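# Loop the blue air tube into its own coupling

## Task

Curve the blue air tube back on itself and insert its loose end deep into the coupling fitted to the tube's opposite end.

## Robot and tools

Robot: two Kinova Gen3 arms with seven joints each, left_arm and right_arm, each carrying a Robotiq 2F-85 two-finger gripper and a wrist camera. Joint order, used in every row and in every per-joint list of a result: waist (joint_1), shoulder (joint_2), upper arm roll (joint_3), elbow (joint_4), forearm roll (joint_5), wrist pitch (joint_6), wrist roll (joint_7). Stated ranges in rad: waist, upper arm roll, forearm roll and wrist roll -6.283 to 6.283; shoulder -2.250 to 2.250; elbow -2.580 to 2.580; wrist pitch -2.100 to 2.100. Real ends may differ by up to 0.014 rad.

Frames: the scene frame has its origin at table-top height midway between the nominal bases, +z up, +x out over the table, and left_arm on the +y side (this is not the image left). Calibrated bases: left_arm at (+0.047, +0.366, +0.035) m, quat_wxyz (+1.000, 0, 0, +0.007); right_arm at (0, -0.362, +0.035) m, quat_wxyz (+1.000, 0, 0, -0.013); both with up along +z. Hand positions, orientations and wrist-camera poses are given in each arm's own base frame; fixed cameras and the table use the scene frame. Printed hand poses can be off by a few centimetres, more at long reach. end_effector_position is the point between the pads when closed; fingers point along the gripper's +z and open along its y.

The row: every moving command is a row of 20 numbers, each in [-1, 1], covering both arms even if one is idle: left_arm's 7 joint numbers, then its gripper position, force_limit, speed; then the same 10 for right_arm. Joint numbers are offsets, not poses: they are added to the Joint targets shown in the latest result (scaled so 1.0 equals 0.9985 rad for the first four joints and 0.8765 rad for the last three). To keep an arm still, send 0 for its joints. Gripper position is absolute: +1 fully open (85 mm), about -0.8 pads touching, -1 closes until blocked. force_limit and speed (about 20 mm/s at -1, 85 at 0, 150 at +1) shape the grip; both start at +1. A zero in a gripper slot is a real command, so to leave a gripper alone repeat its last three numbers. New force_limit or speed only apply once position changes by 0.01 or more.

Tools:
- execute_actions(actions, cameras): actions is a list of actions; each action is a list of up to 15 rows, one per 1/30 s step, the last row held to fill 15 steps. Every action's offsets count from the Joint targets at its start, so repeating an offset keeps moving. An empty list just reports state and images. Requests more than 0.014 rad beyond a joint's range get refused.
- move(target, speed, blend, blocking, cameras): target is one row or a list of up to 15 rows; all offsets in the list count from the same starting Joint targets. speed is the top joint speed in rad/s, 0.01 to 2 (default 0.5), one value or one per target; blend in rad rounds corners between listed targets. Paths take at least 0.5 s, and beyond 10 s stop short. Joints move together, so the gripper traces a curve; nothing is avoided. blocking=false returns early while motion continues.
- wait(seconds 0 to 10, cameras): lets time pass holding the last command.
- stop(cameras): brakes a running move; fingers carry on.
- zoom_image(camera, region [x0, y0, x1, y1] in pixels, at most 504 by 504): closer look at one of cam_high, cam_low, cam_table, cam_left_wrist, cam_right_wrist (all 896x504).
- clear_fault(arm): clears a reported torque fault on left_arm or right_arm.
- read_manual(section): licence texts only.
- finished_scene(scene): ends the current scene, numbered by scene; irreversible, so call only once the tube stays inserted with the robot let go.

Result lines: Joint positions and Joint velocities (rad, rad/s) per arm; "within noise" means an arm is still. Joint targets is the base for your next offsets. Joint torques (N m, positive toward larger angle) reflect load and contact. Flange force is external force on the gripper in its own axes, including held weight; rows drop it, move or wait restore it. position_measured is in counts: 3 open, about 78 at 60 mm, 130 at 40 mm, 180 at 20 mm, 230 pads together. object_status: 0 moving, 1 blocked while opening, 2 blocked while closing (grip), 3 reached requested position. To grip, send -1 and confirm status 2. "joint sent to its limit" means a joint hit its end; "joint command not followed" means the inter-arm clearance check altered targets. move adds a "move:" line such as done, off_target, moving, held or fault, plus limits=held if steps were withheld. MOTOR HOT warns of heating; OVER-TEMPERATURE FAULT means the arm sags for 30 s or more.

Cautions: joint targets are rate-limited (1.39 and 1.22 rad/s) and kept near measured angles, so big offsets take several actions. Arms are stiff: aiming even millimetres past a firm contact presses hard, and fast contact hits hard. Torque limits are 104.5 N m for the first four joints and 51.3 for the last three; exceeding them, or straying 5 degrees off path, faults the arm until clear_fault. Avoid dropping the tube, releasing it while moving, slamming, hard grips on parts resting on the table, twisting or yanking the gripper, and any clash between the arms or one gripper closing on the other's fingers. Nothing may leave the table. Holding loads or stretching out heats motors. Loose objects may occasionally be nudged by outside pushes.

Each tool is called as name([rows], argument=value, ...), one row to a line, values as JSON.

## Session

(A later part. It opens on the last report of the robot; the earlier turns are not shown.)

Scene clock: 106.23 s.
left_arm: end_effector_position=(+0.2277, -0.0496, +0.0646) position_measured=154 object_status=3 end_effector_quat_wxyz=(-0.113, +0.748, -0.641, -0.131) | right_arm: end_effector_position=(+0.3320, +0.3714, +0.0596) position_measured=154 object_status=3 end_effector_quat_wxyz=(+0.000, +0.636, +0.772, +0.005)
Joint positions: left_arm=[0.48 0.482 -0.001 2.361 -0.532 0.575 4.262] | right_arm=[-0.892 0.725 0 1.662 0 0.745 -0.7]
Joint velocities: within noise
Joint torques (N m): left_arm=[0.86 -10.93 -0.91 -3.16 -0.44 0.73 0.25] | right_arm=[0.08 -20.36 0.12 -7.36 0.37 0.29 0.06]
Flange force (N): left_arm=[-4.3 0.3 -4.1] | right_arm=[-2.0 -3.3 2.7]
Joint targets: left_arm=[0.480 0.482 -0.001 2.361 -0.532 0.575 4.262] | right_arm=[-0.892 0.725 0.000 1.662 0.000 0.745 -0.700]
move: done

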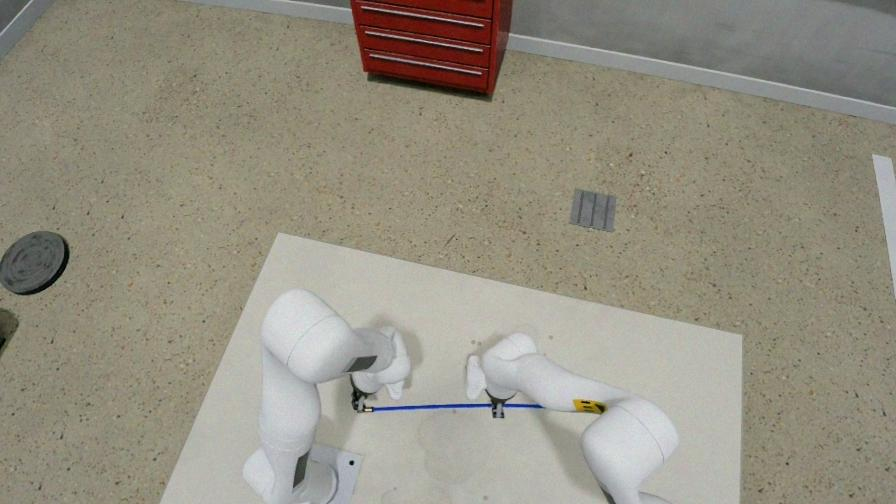

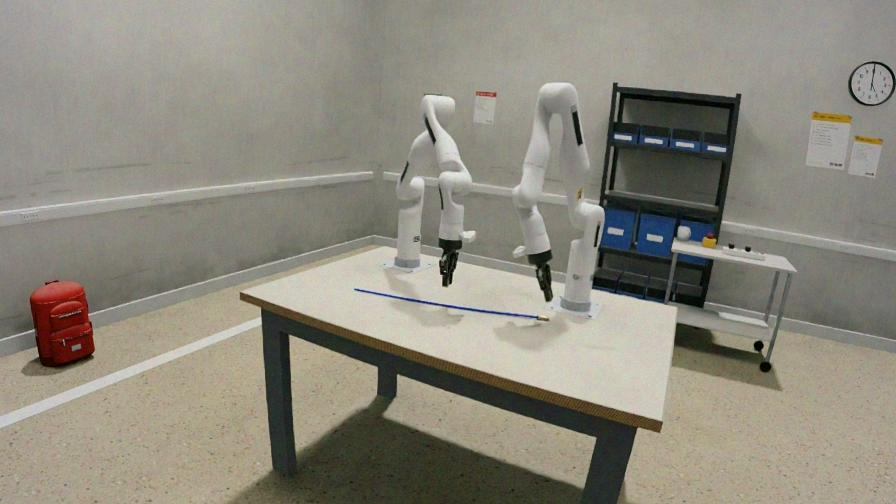

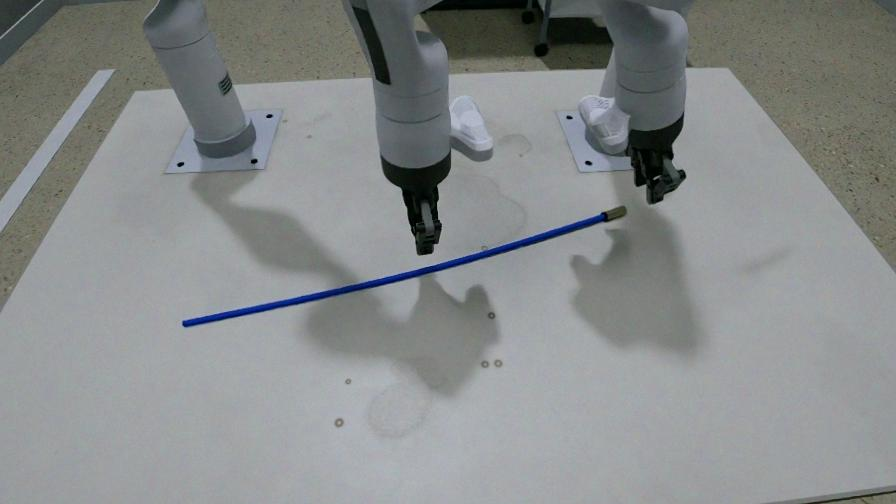

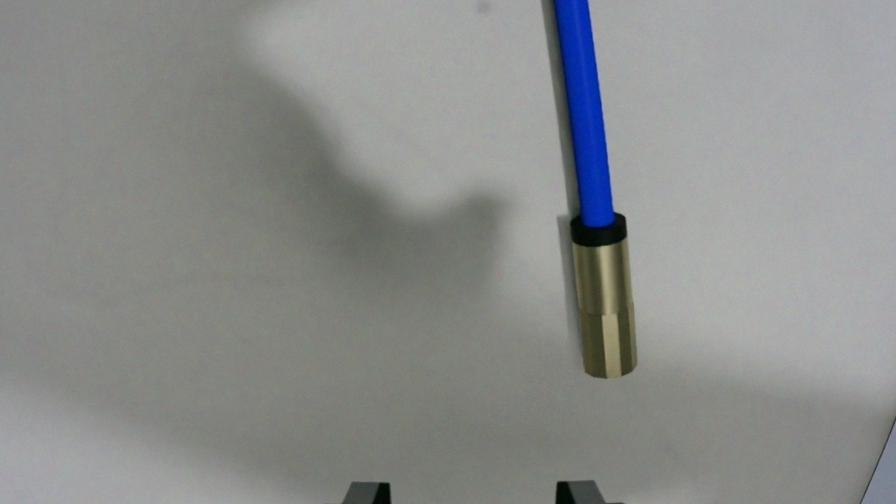

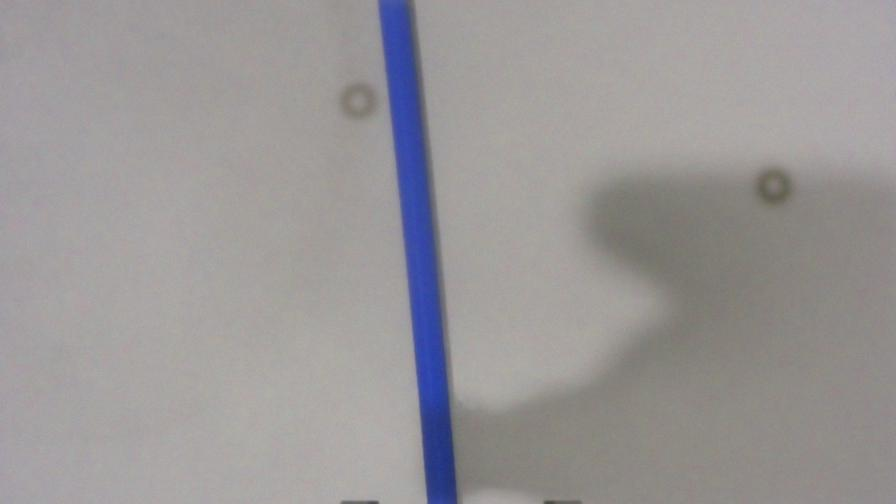

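move(target=[0.1168,0.1645,0.001,0.0421,-0.0663,-0.1751,0.3422,-0.2,1,0,0.3866,-0.019,0,0.3405,0.4815,-0.2578,0.1164,-0.2,-0.6,-1], speed=0.3)

zoom_image(camera="cam_table", region=[160, 220, 300, 340])

zoom_image(camera="cam_table", region=[570, 150, 690, 250])

Scene clock: 140.33 s.
left_arm: end_effector_position=(+0.1939, -0.0762, +0.0152) position_measured=154 object_status=3 end_effector_quat_wxyz=(-0.107, +0.776, -0.606, -0.136) | right_arm: end_effector_position=(+0.3850, +0.1122, +0.0156) position_measured=154 object_status=3 end_effector_quat_wxyz=(+0.084, +0.597, +0.796, -0.063)
Joint positions: left_arm=[0.597 0.646 0 2.403 -0.59 0.422 4.562] | right_arm=[-0.506 0.706 0 2.002 0.422 0.519 -0.598]
Joint velocities: within noise
Joint torques (N m): left_arm=[0.8 -11.83 -0.85 -1.21 -0.25 0.76 0.22] | right_arm=[0.1 -17.2 0.54 -4.7 0.59 0.7 0.14]
Flange force (N): left_arm=[-3.2 -1.0 -6.0] | right_arm=[0.4 -4.0 2.3]
Joint targets: left_arm=[0.597 0.646 0.000 2.403 -0.590 0.422 4.562] | right_arm=[-0.506 0.706 0.000 2.002 0.422 0.519 -0.598]
move: done

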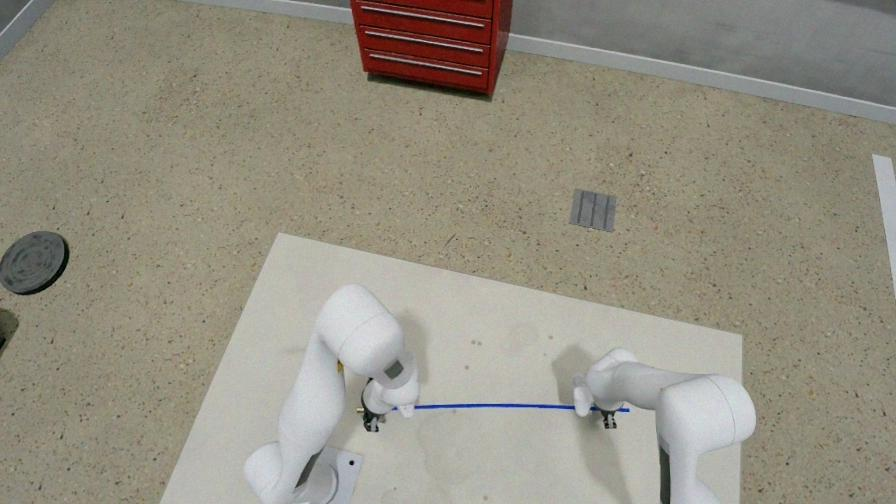

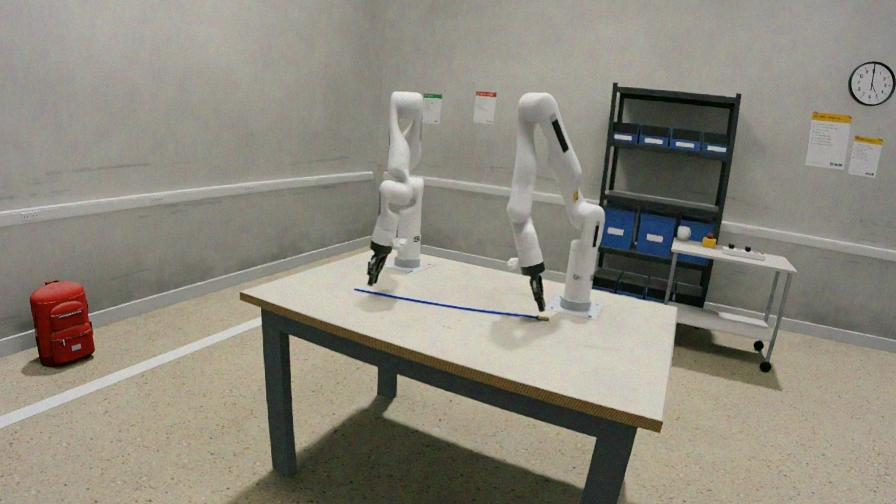

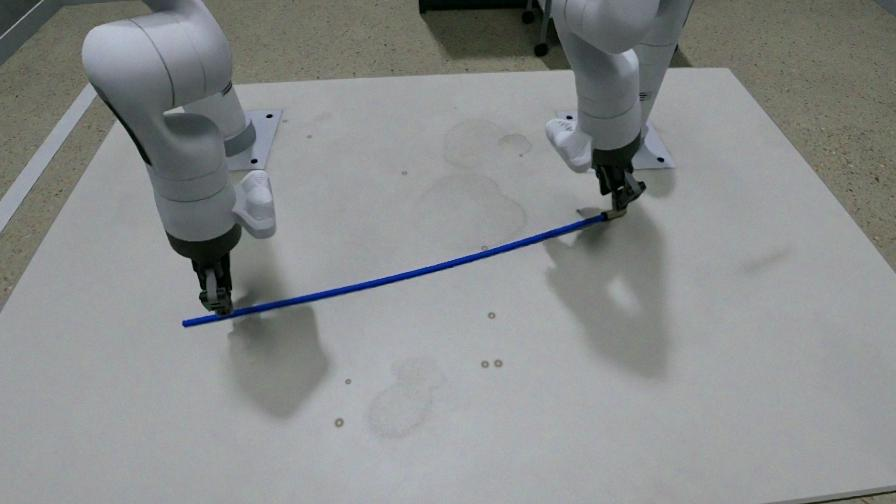

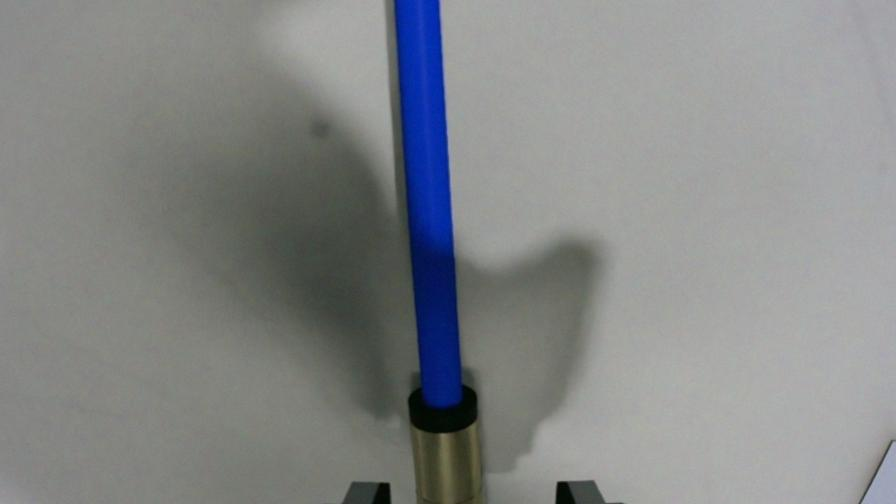

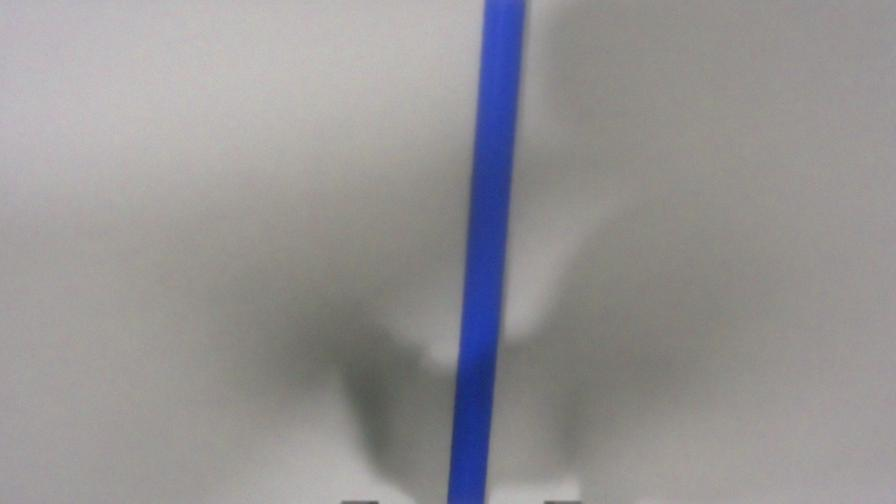

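Scaled by 3.600 from the camera's 896x504 image, which has a finer 1280x720 frame.

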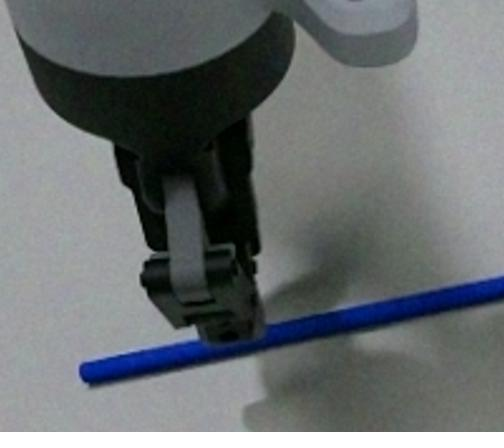

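Scaled by 4.200 from the camera's 896x504 image, which has a finer 1280x720 frame.

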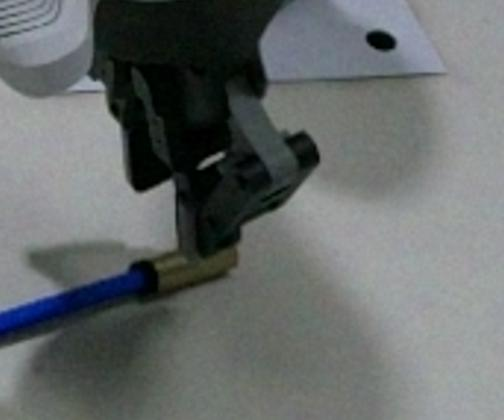

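move(target=[-0.009,0.1012,0,-0.003,-0.1809,-0.0879,0.1838,-0.2,1,0,0.0145,0.0661,0,0.0086,0.0753,-0.0794,-0.0674,-0.2,-0.6,-1], speed=0.12)

zoom_image(camera="cam_high", region=[340, 370, 420, 440])

zoom_image(camera="cam_table", region=[160, 220, 300, 340])

zoom_image(camera="cam_table", region=[570, 150, 690, 250])

Scene clock: 167.73 s.
left_arm: end_effector_position=(+0.1968, -0.0752, -0.0134) position_measured=154 object_status=3 end_effector_quat_wxyz=(-0.107, +0.776, -0.606, -0.136) | right_arm: end_effector_position=(+0.3865, +0.1064, -0.0122) position_measured=154 object_status=3 end_effector_quat_wxyz=(+0.084, +0.596, +0.796, -0.063)
Joint positions: left_arm=[0.588 0.747 0 2.4 -0.748 0.345 4.723] | right_arm=[-0.491 0.772 0 2.01 0.488 0.45 -0.657]
Joint velocities: within noise
Joint torques (N m): left_arm=[0.86 -12.64 -0.86 -0.24 -0.19 0.97 0.11] | right_arm=[0.01 -17.58 0.7 -4.09 0.56 0.84 0.16]
Flange force (N): left_arm=[-2.0 -1.7 -6.5] | right_arm=[0.2 -4.4 2.3]
Joint targets: left_arm=[0.588 0.747 0.000 2.400 -0.748 0.345 4.723] | right_arm=[-0.491 0.772 0.000 2.010 0.488 0.450 -0.657]
move: done

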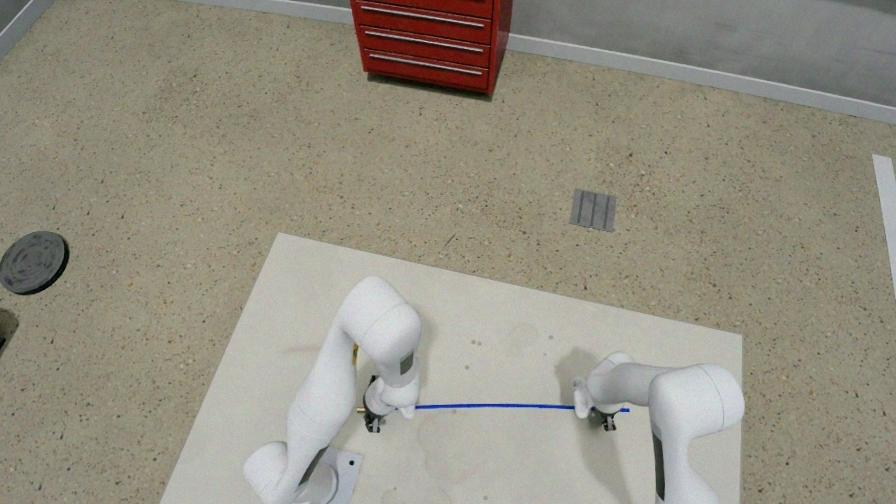

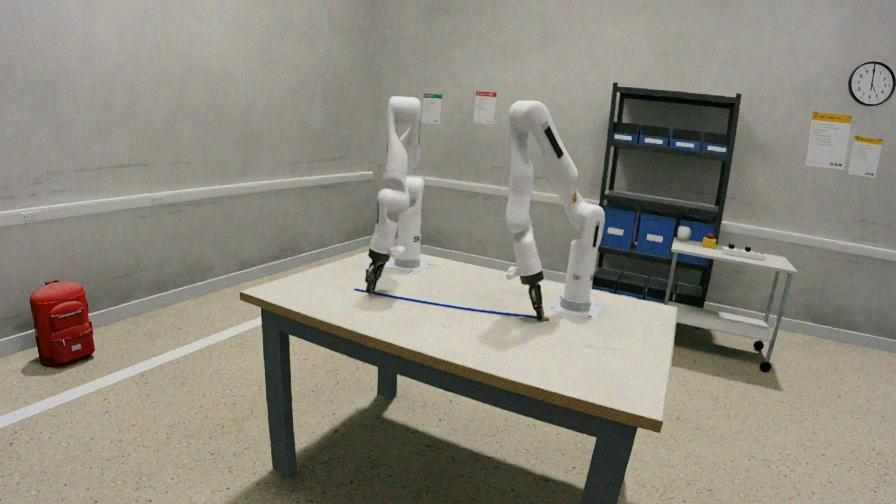

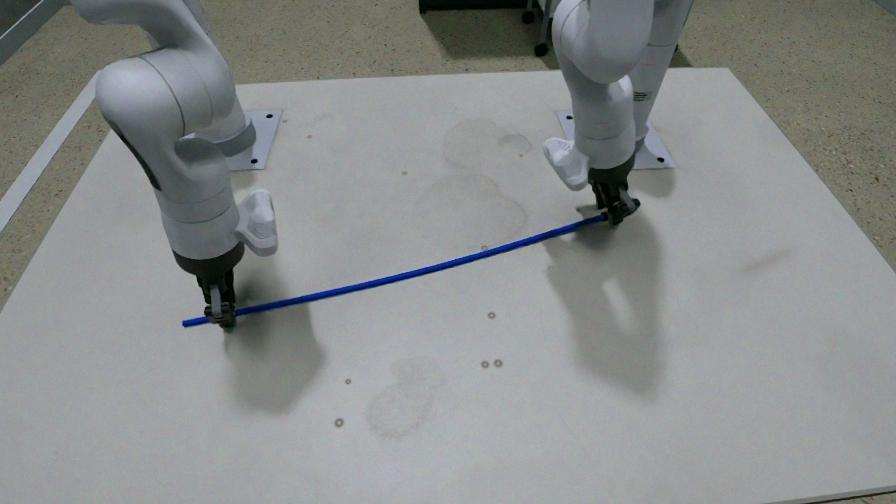

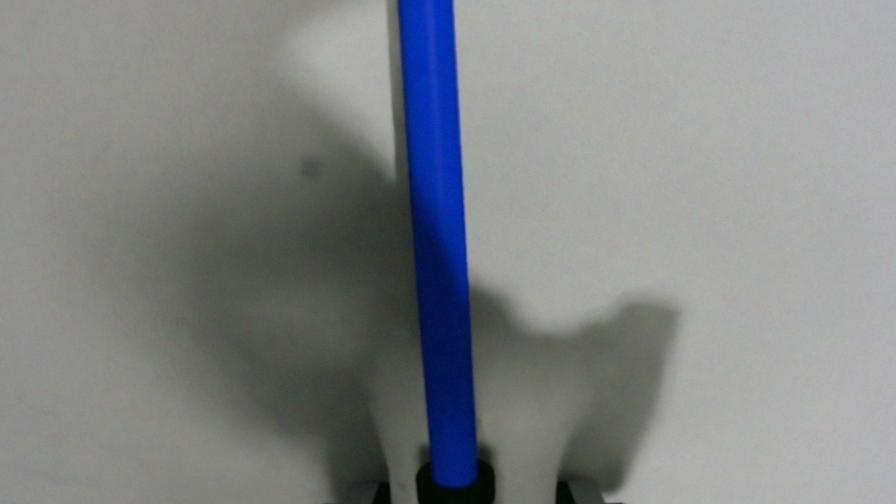

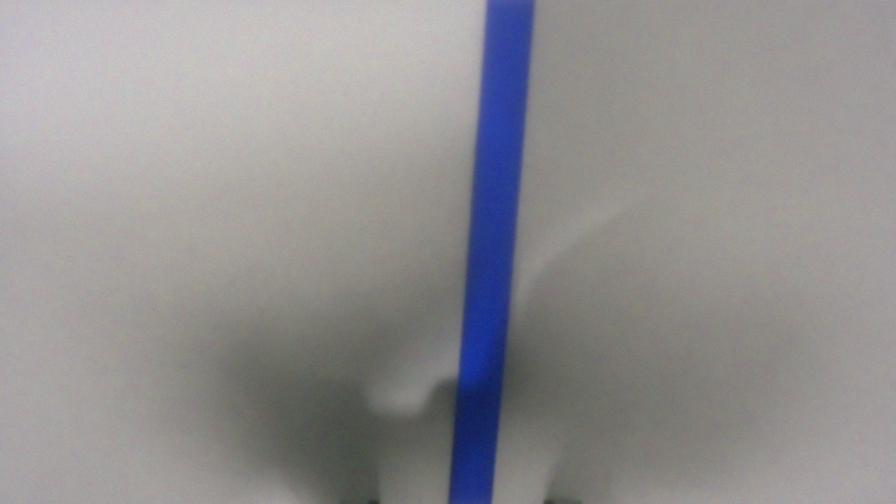

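Scaled by 6.300 from the camera's 896x504 image, which has a finer 1280x720 frame.

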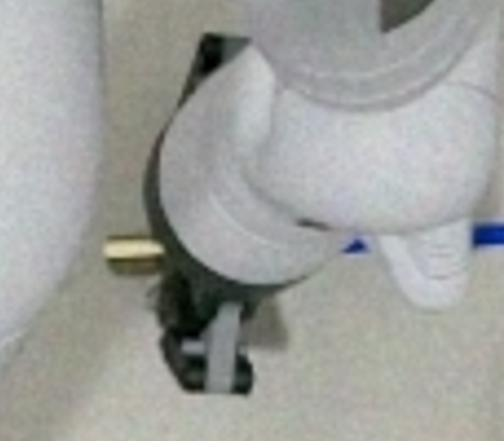

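Scaled by 3.600 from the camera's 896x504 image, which has a finer 1280x720 frame.

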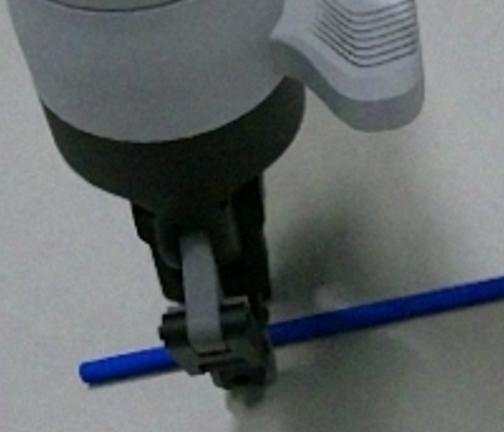

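Scaled by 4.200 from the camera's 896x504 image, which has a finer 1280x720 frame.

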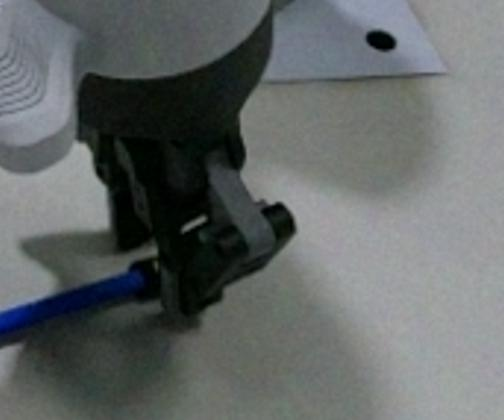

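move(target=[-0.0162,0,0,0.0051,-0.0305,-0.0049,0.0125,-0.2,1,0,0,0,0,0,0,0,0,-0.2,-0.6,-1], speed=0.05, cameras=[])

move(target=[0,0,0,0,0,0,0,-1,0,-1,0,0,0,0,0,0,0,-1,-0.2,-1])

zoom_image(camera="cam_high", region=[340, 370, 420, 440])

zoom_image(camera="cam_table", region=[570, 150, 690, 250])

Scene clock: 180.80 s.
left_arm: end_effector_position=(+0.1984, -0.0709, -0.0135) position_measured=154 object_status=3 end_effector_quat_wxyz=(-0.106, +0.776, -0.606, -0.136) | right_arm: end_effector_position=(+0.3865, +0.1064, -0.0122) position_measured=154 object_status=3 end_effector_quat_wxyz=(+0.084, +0.596, +0.796, -0.063)
Joint positions: left_arm=[0.572 0.747 0 2.405 -0.775 0.34 4.734] | right_arm=[-0.491 0.772 0 2.01 0.488 0.45 -0.657]
Joint velocities: within noise
Joint torques (N m): left_arm=[1.03 -12.36 -0.92 -0.22 -0.19 0.84 0.25] | right_arm=[0.04 -17.6 0.64 -4.12 0.58 0.77 0.14]
Flange force (N): left_arm=[-2.2 -3.0 -9.0] | right_arm=[0.2 -4.4 2.2]
Joint targets: left_arm=[0.572 0.747 0.000 2.405 -0.775 0.340 4.734] | right_arm=[-0.491 0.772 0.000 2.010 0.488 0.450 -0.657]
move: done
No camera images: "cameras" was empty.

Scene clock: 182.27 s.
left_arm: end_effector_position=(+0.1984, -0.0708, -0.0135) position_measured=199 object_status=2 end_effector_quat_wxyz=(-0.106, +0.776, -0.606, -0.136) | right_arm: end_effector_position=(+0.3865, +0.1064, -0.0122) position_measured=213 object_status=0 end_effector_quat_wxyz=(+0.084, +0.596, +0.796, -0.063)
Joint positions: left_arm=[0.572 0.747 0 2.405 -0.775 0.34 4.734] | right_arm=[-0.491 0.772 0 2.01 0.488 0.45 -0.657]
Joint velocities: within noise
Joint torques (N m): left_arm=[0.23 -8.99 -1.23 -0.68 -0.31 -0.02 0.26] | right_arm=[0.32 -15.05 0.59 -4.09 0.61 0.39 0.15]
Flange force (N): left_arm=[-4.5 -1.4 -23.5] | right_arm=[-0.6 -6.0 -4.8]
Joint targets: left_arm=[0.572 0.747 0.000 2.405 -0.775 0.340 4.734] | right_arm=[-0.491 0.772 0.000 2.010 0.488 0.450 -0.657]
move: done

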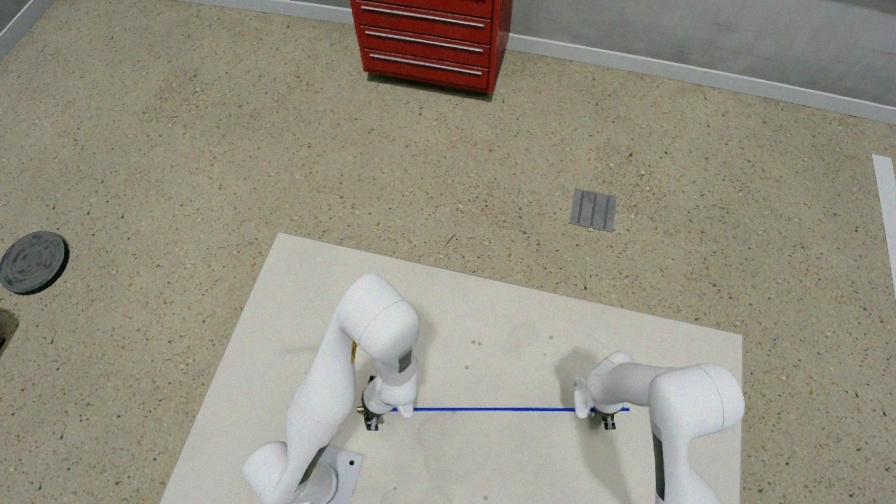

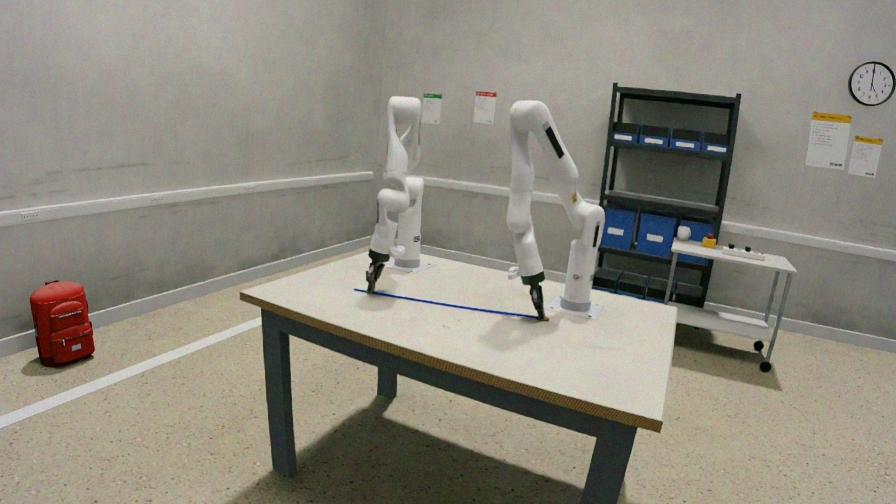

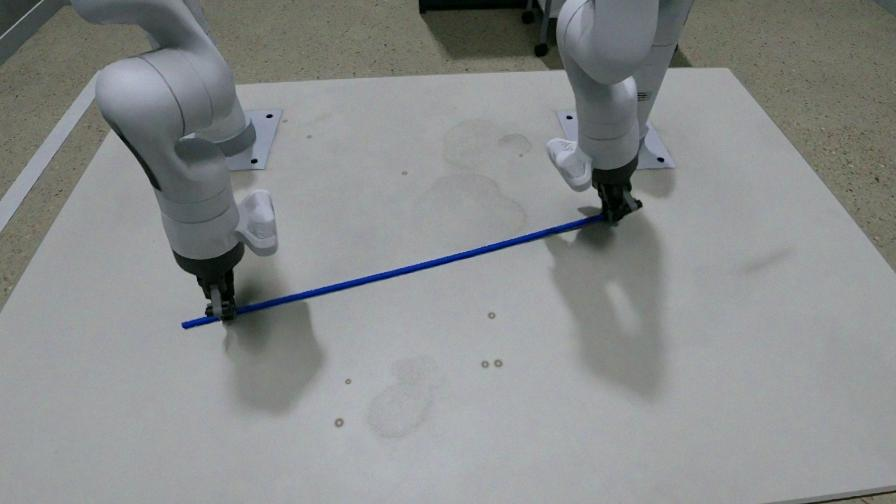

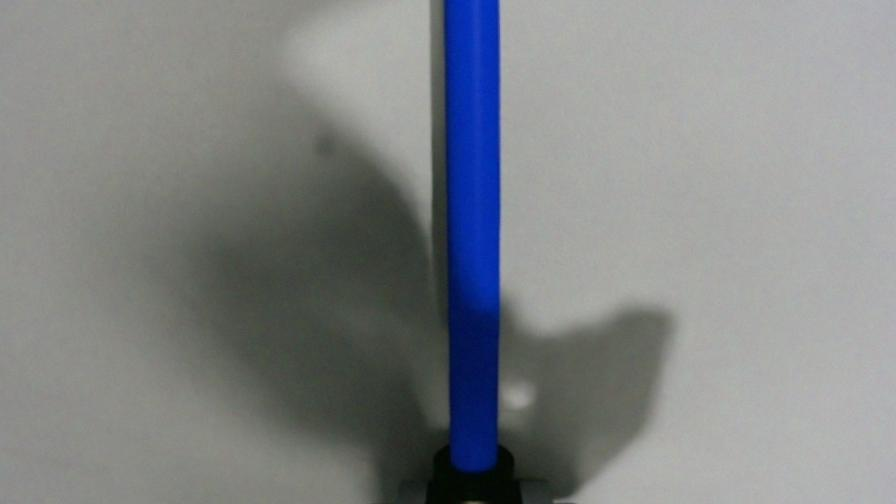

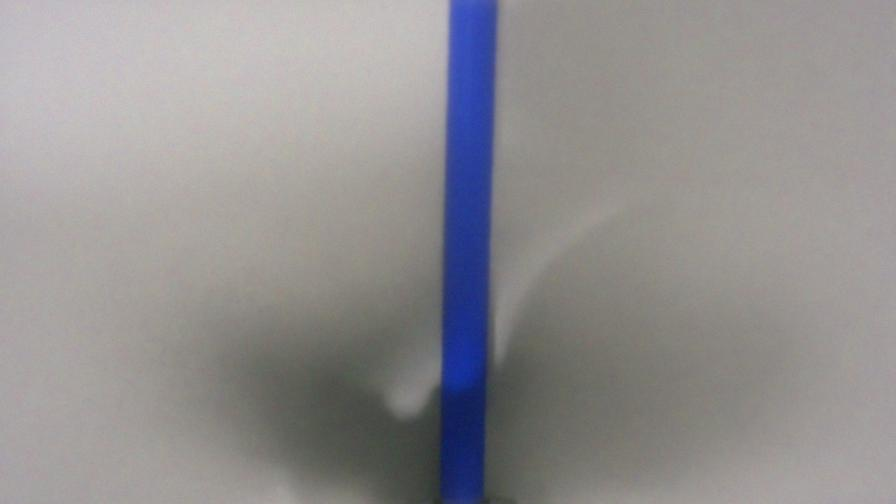

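Scaled by 6.300 from the camera's 896x504 image, which has a finer 1280x720 frame.

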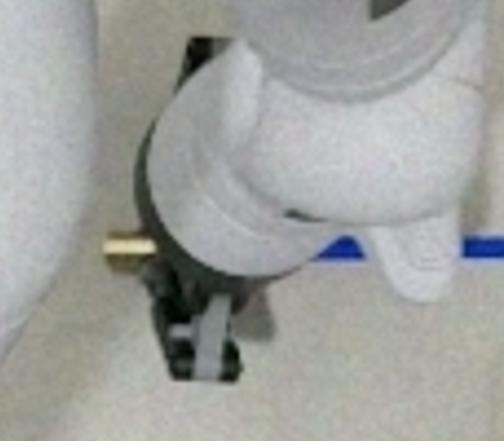

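Scaled by 4.200 from the camera's 896x504 image, which has a finer 1280x720 frame.

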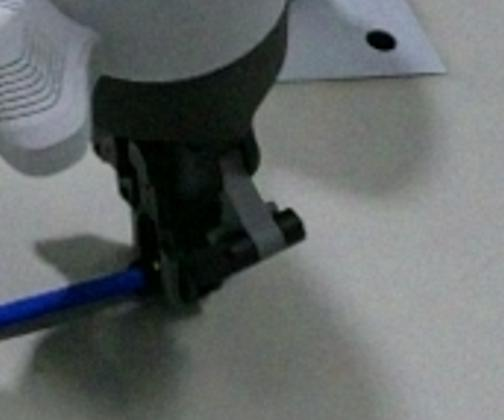

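move([
  [0,-0.1705,0,-0.01,0.2852,0.1661,-0.3104,-1,0,-1,0,-0.1203,0,-0.013,-0.1158,0.1377,0.1319,-1,-0.2,-1],
  [0,-0.3673,0,-0.0575,0.4632,0.4181,-0.524,-1,0,-1,0,-0.2549,0,-0.0585,-0.2067,0.3309,0.2462,-1,-0.2,-1],
], speed=0.25, blend=0.05, cameras=["cam_table"])

move(target=[-0.0327,0.0269,0,-0.0587,-0.4432,-0.2206,-0.6945,-1,0,-1,-0.0141,-0.0052,0,0.0117,0.0381,-0.1498,0.6592,-1,-0.2,-1], speed=0.3)

Scene clock: 209.03 s.
left_arm: end_effector_position=(+0.1984, -0.0706, +0.0951) position_measured=199 object_status=2 end_effector_quat_wxyz=(-0.107, +0.776, -0.606, -0.137) | right_arm: end_effector_position=(+0.3862, +0.1063, +0.1002) position_measured=213 object_status=2 end_effector_quat_wxyz=(+0.084, +0.597, +0.796, -0.063)
Joint positions: left_arm=[0.572 0.38 0 2.348 -0.369 0.707 4.275] | right_arm=[-0.491 0.517 0 1.952 0.307 0.74 -0.441]
Joint velocities: within noise
Joint torques (N m): left_arm=[0.66 -9.84 -1.04 -3.64 -0.61 0.93 0.29] | right_arm=[0.33 -15.87 0.73 -6.48 0.82 0.82 0.2]
Flange force (N): left_arm=[-3.5 0.5 -2.4] | right_arm=[1.2 -3.7 3.1]
Joint targets: left_arm=[0.572 0.380 0.000 2.348 -0.369 0.707 4.275] | right_arm=[-0.491 0.517 0.000 1.952 0.307 0.740 -0.441]
move: done
Images, in order (width x height): cam_table 896x504.

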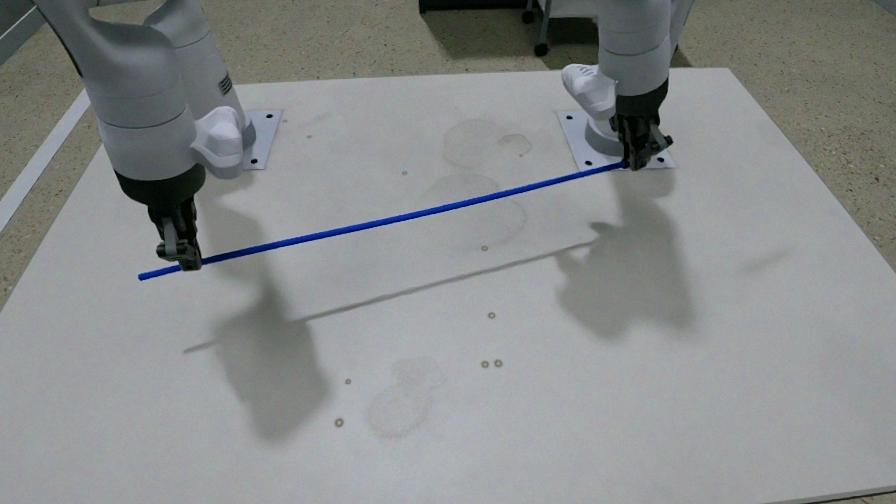

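Scene clock: 211.53 s.
left_arm: end_effector_position=(+0.3145, -0.0948, +0.0949) position_measured=199 object_status=2 end_effector_quat_wxyz=(+0.157, -0.418, +0.892, +0.073) | right_arm: end_effector_position=(+0.4140, +0.1325, +0.1001) position_measured=213 object_status=2 end_effector_quat_wxyz=(+0.099, +0.320, +0.942, -0.034)
Joint positions: left_arm=[0.539 0.407 0 2.289 -0.757 0.513 3.666] | right_arm=[-0.505 0.512 0 1.964 0.34 0.608 0.137]
Joint velocities: within noise
Joint torques (N m): left_arm=[0.81 -11.63 -0.92 -5.12 -0.75 0.33 0.14] | right_arm=[0.07 -16.1 0.32 -6.91 0.69 0.37 0.21]
Flange force (N): left_arm=[-3.5 1.8 -5.0] | right_arm=[2.9 -3.2 2.8]
Joint targets: left_arm=[0.539 0.407 0.000 2.289 -0.757 0.513 3.666] | right_arm=[-0.505 0.512 0.000 1.964 0.340 0.608 0.137]
move: done

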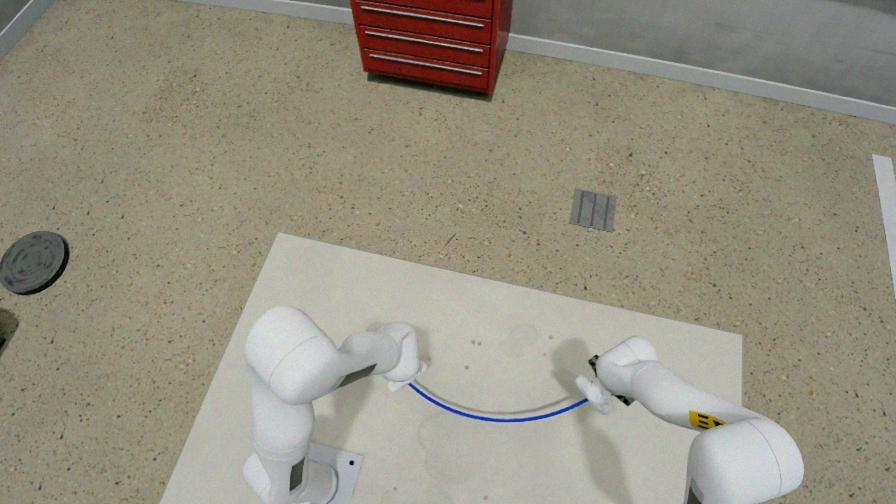

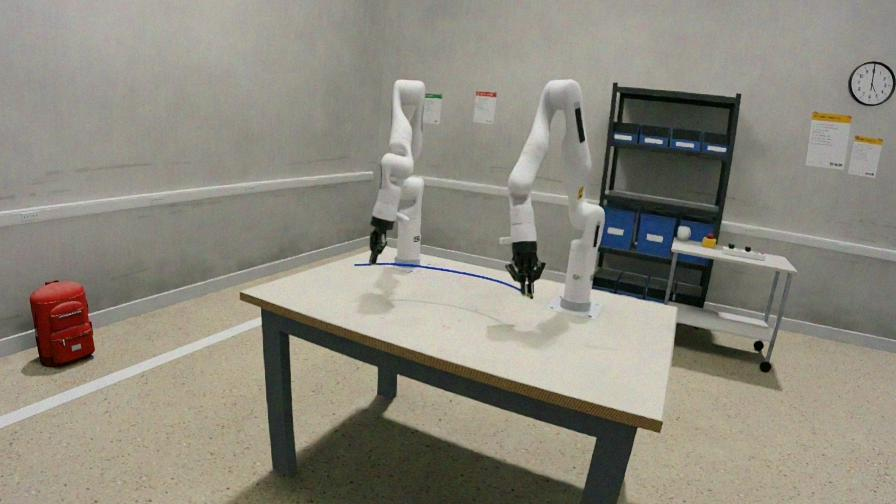

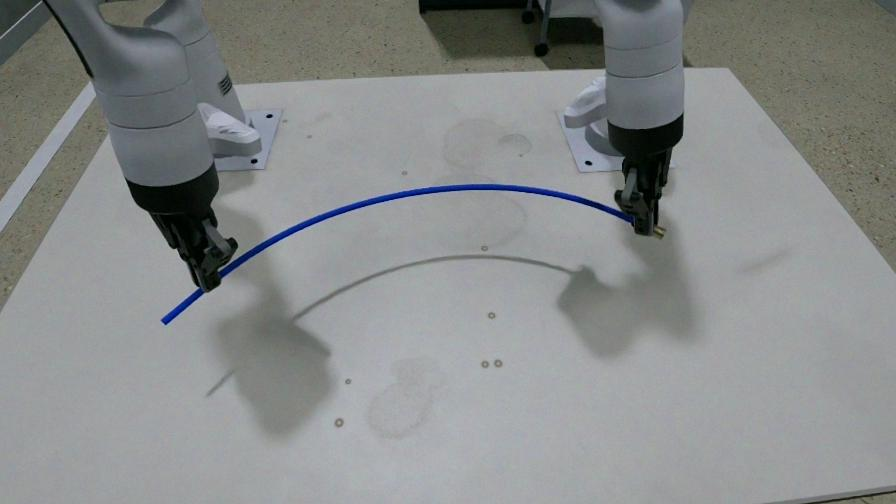

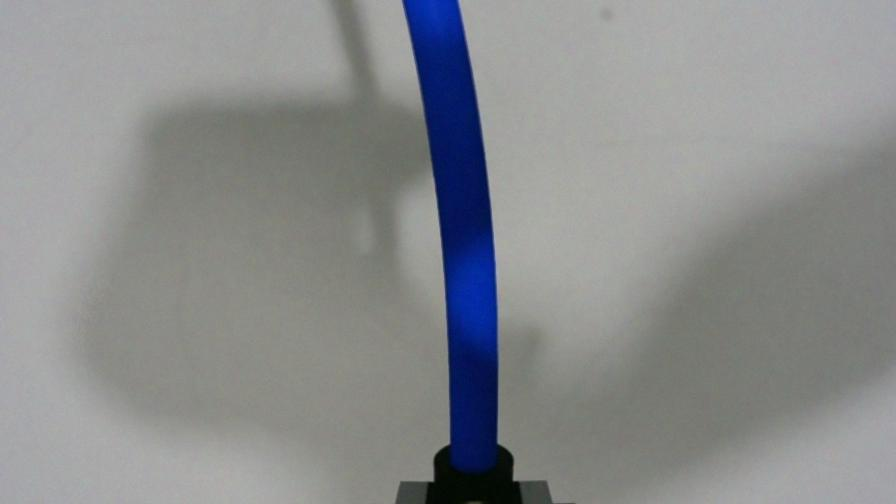

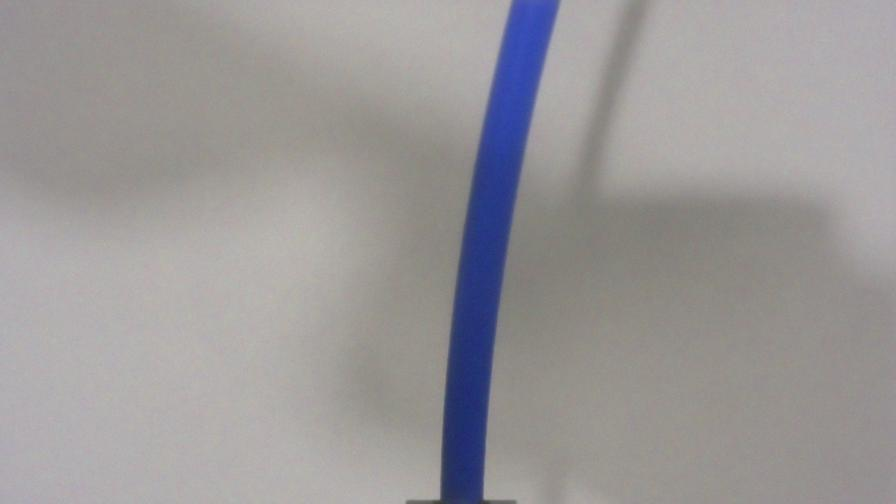

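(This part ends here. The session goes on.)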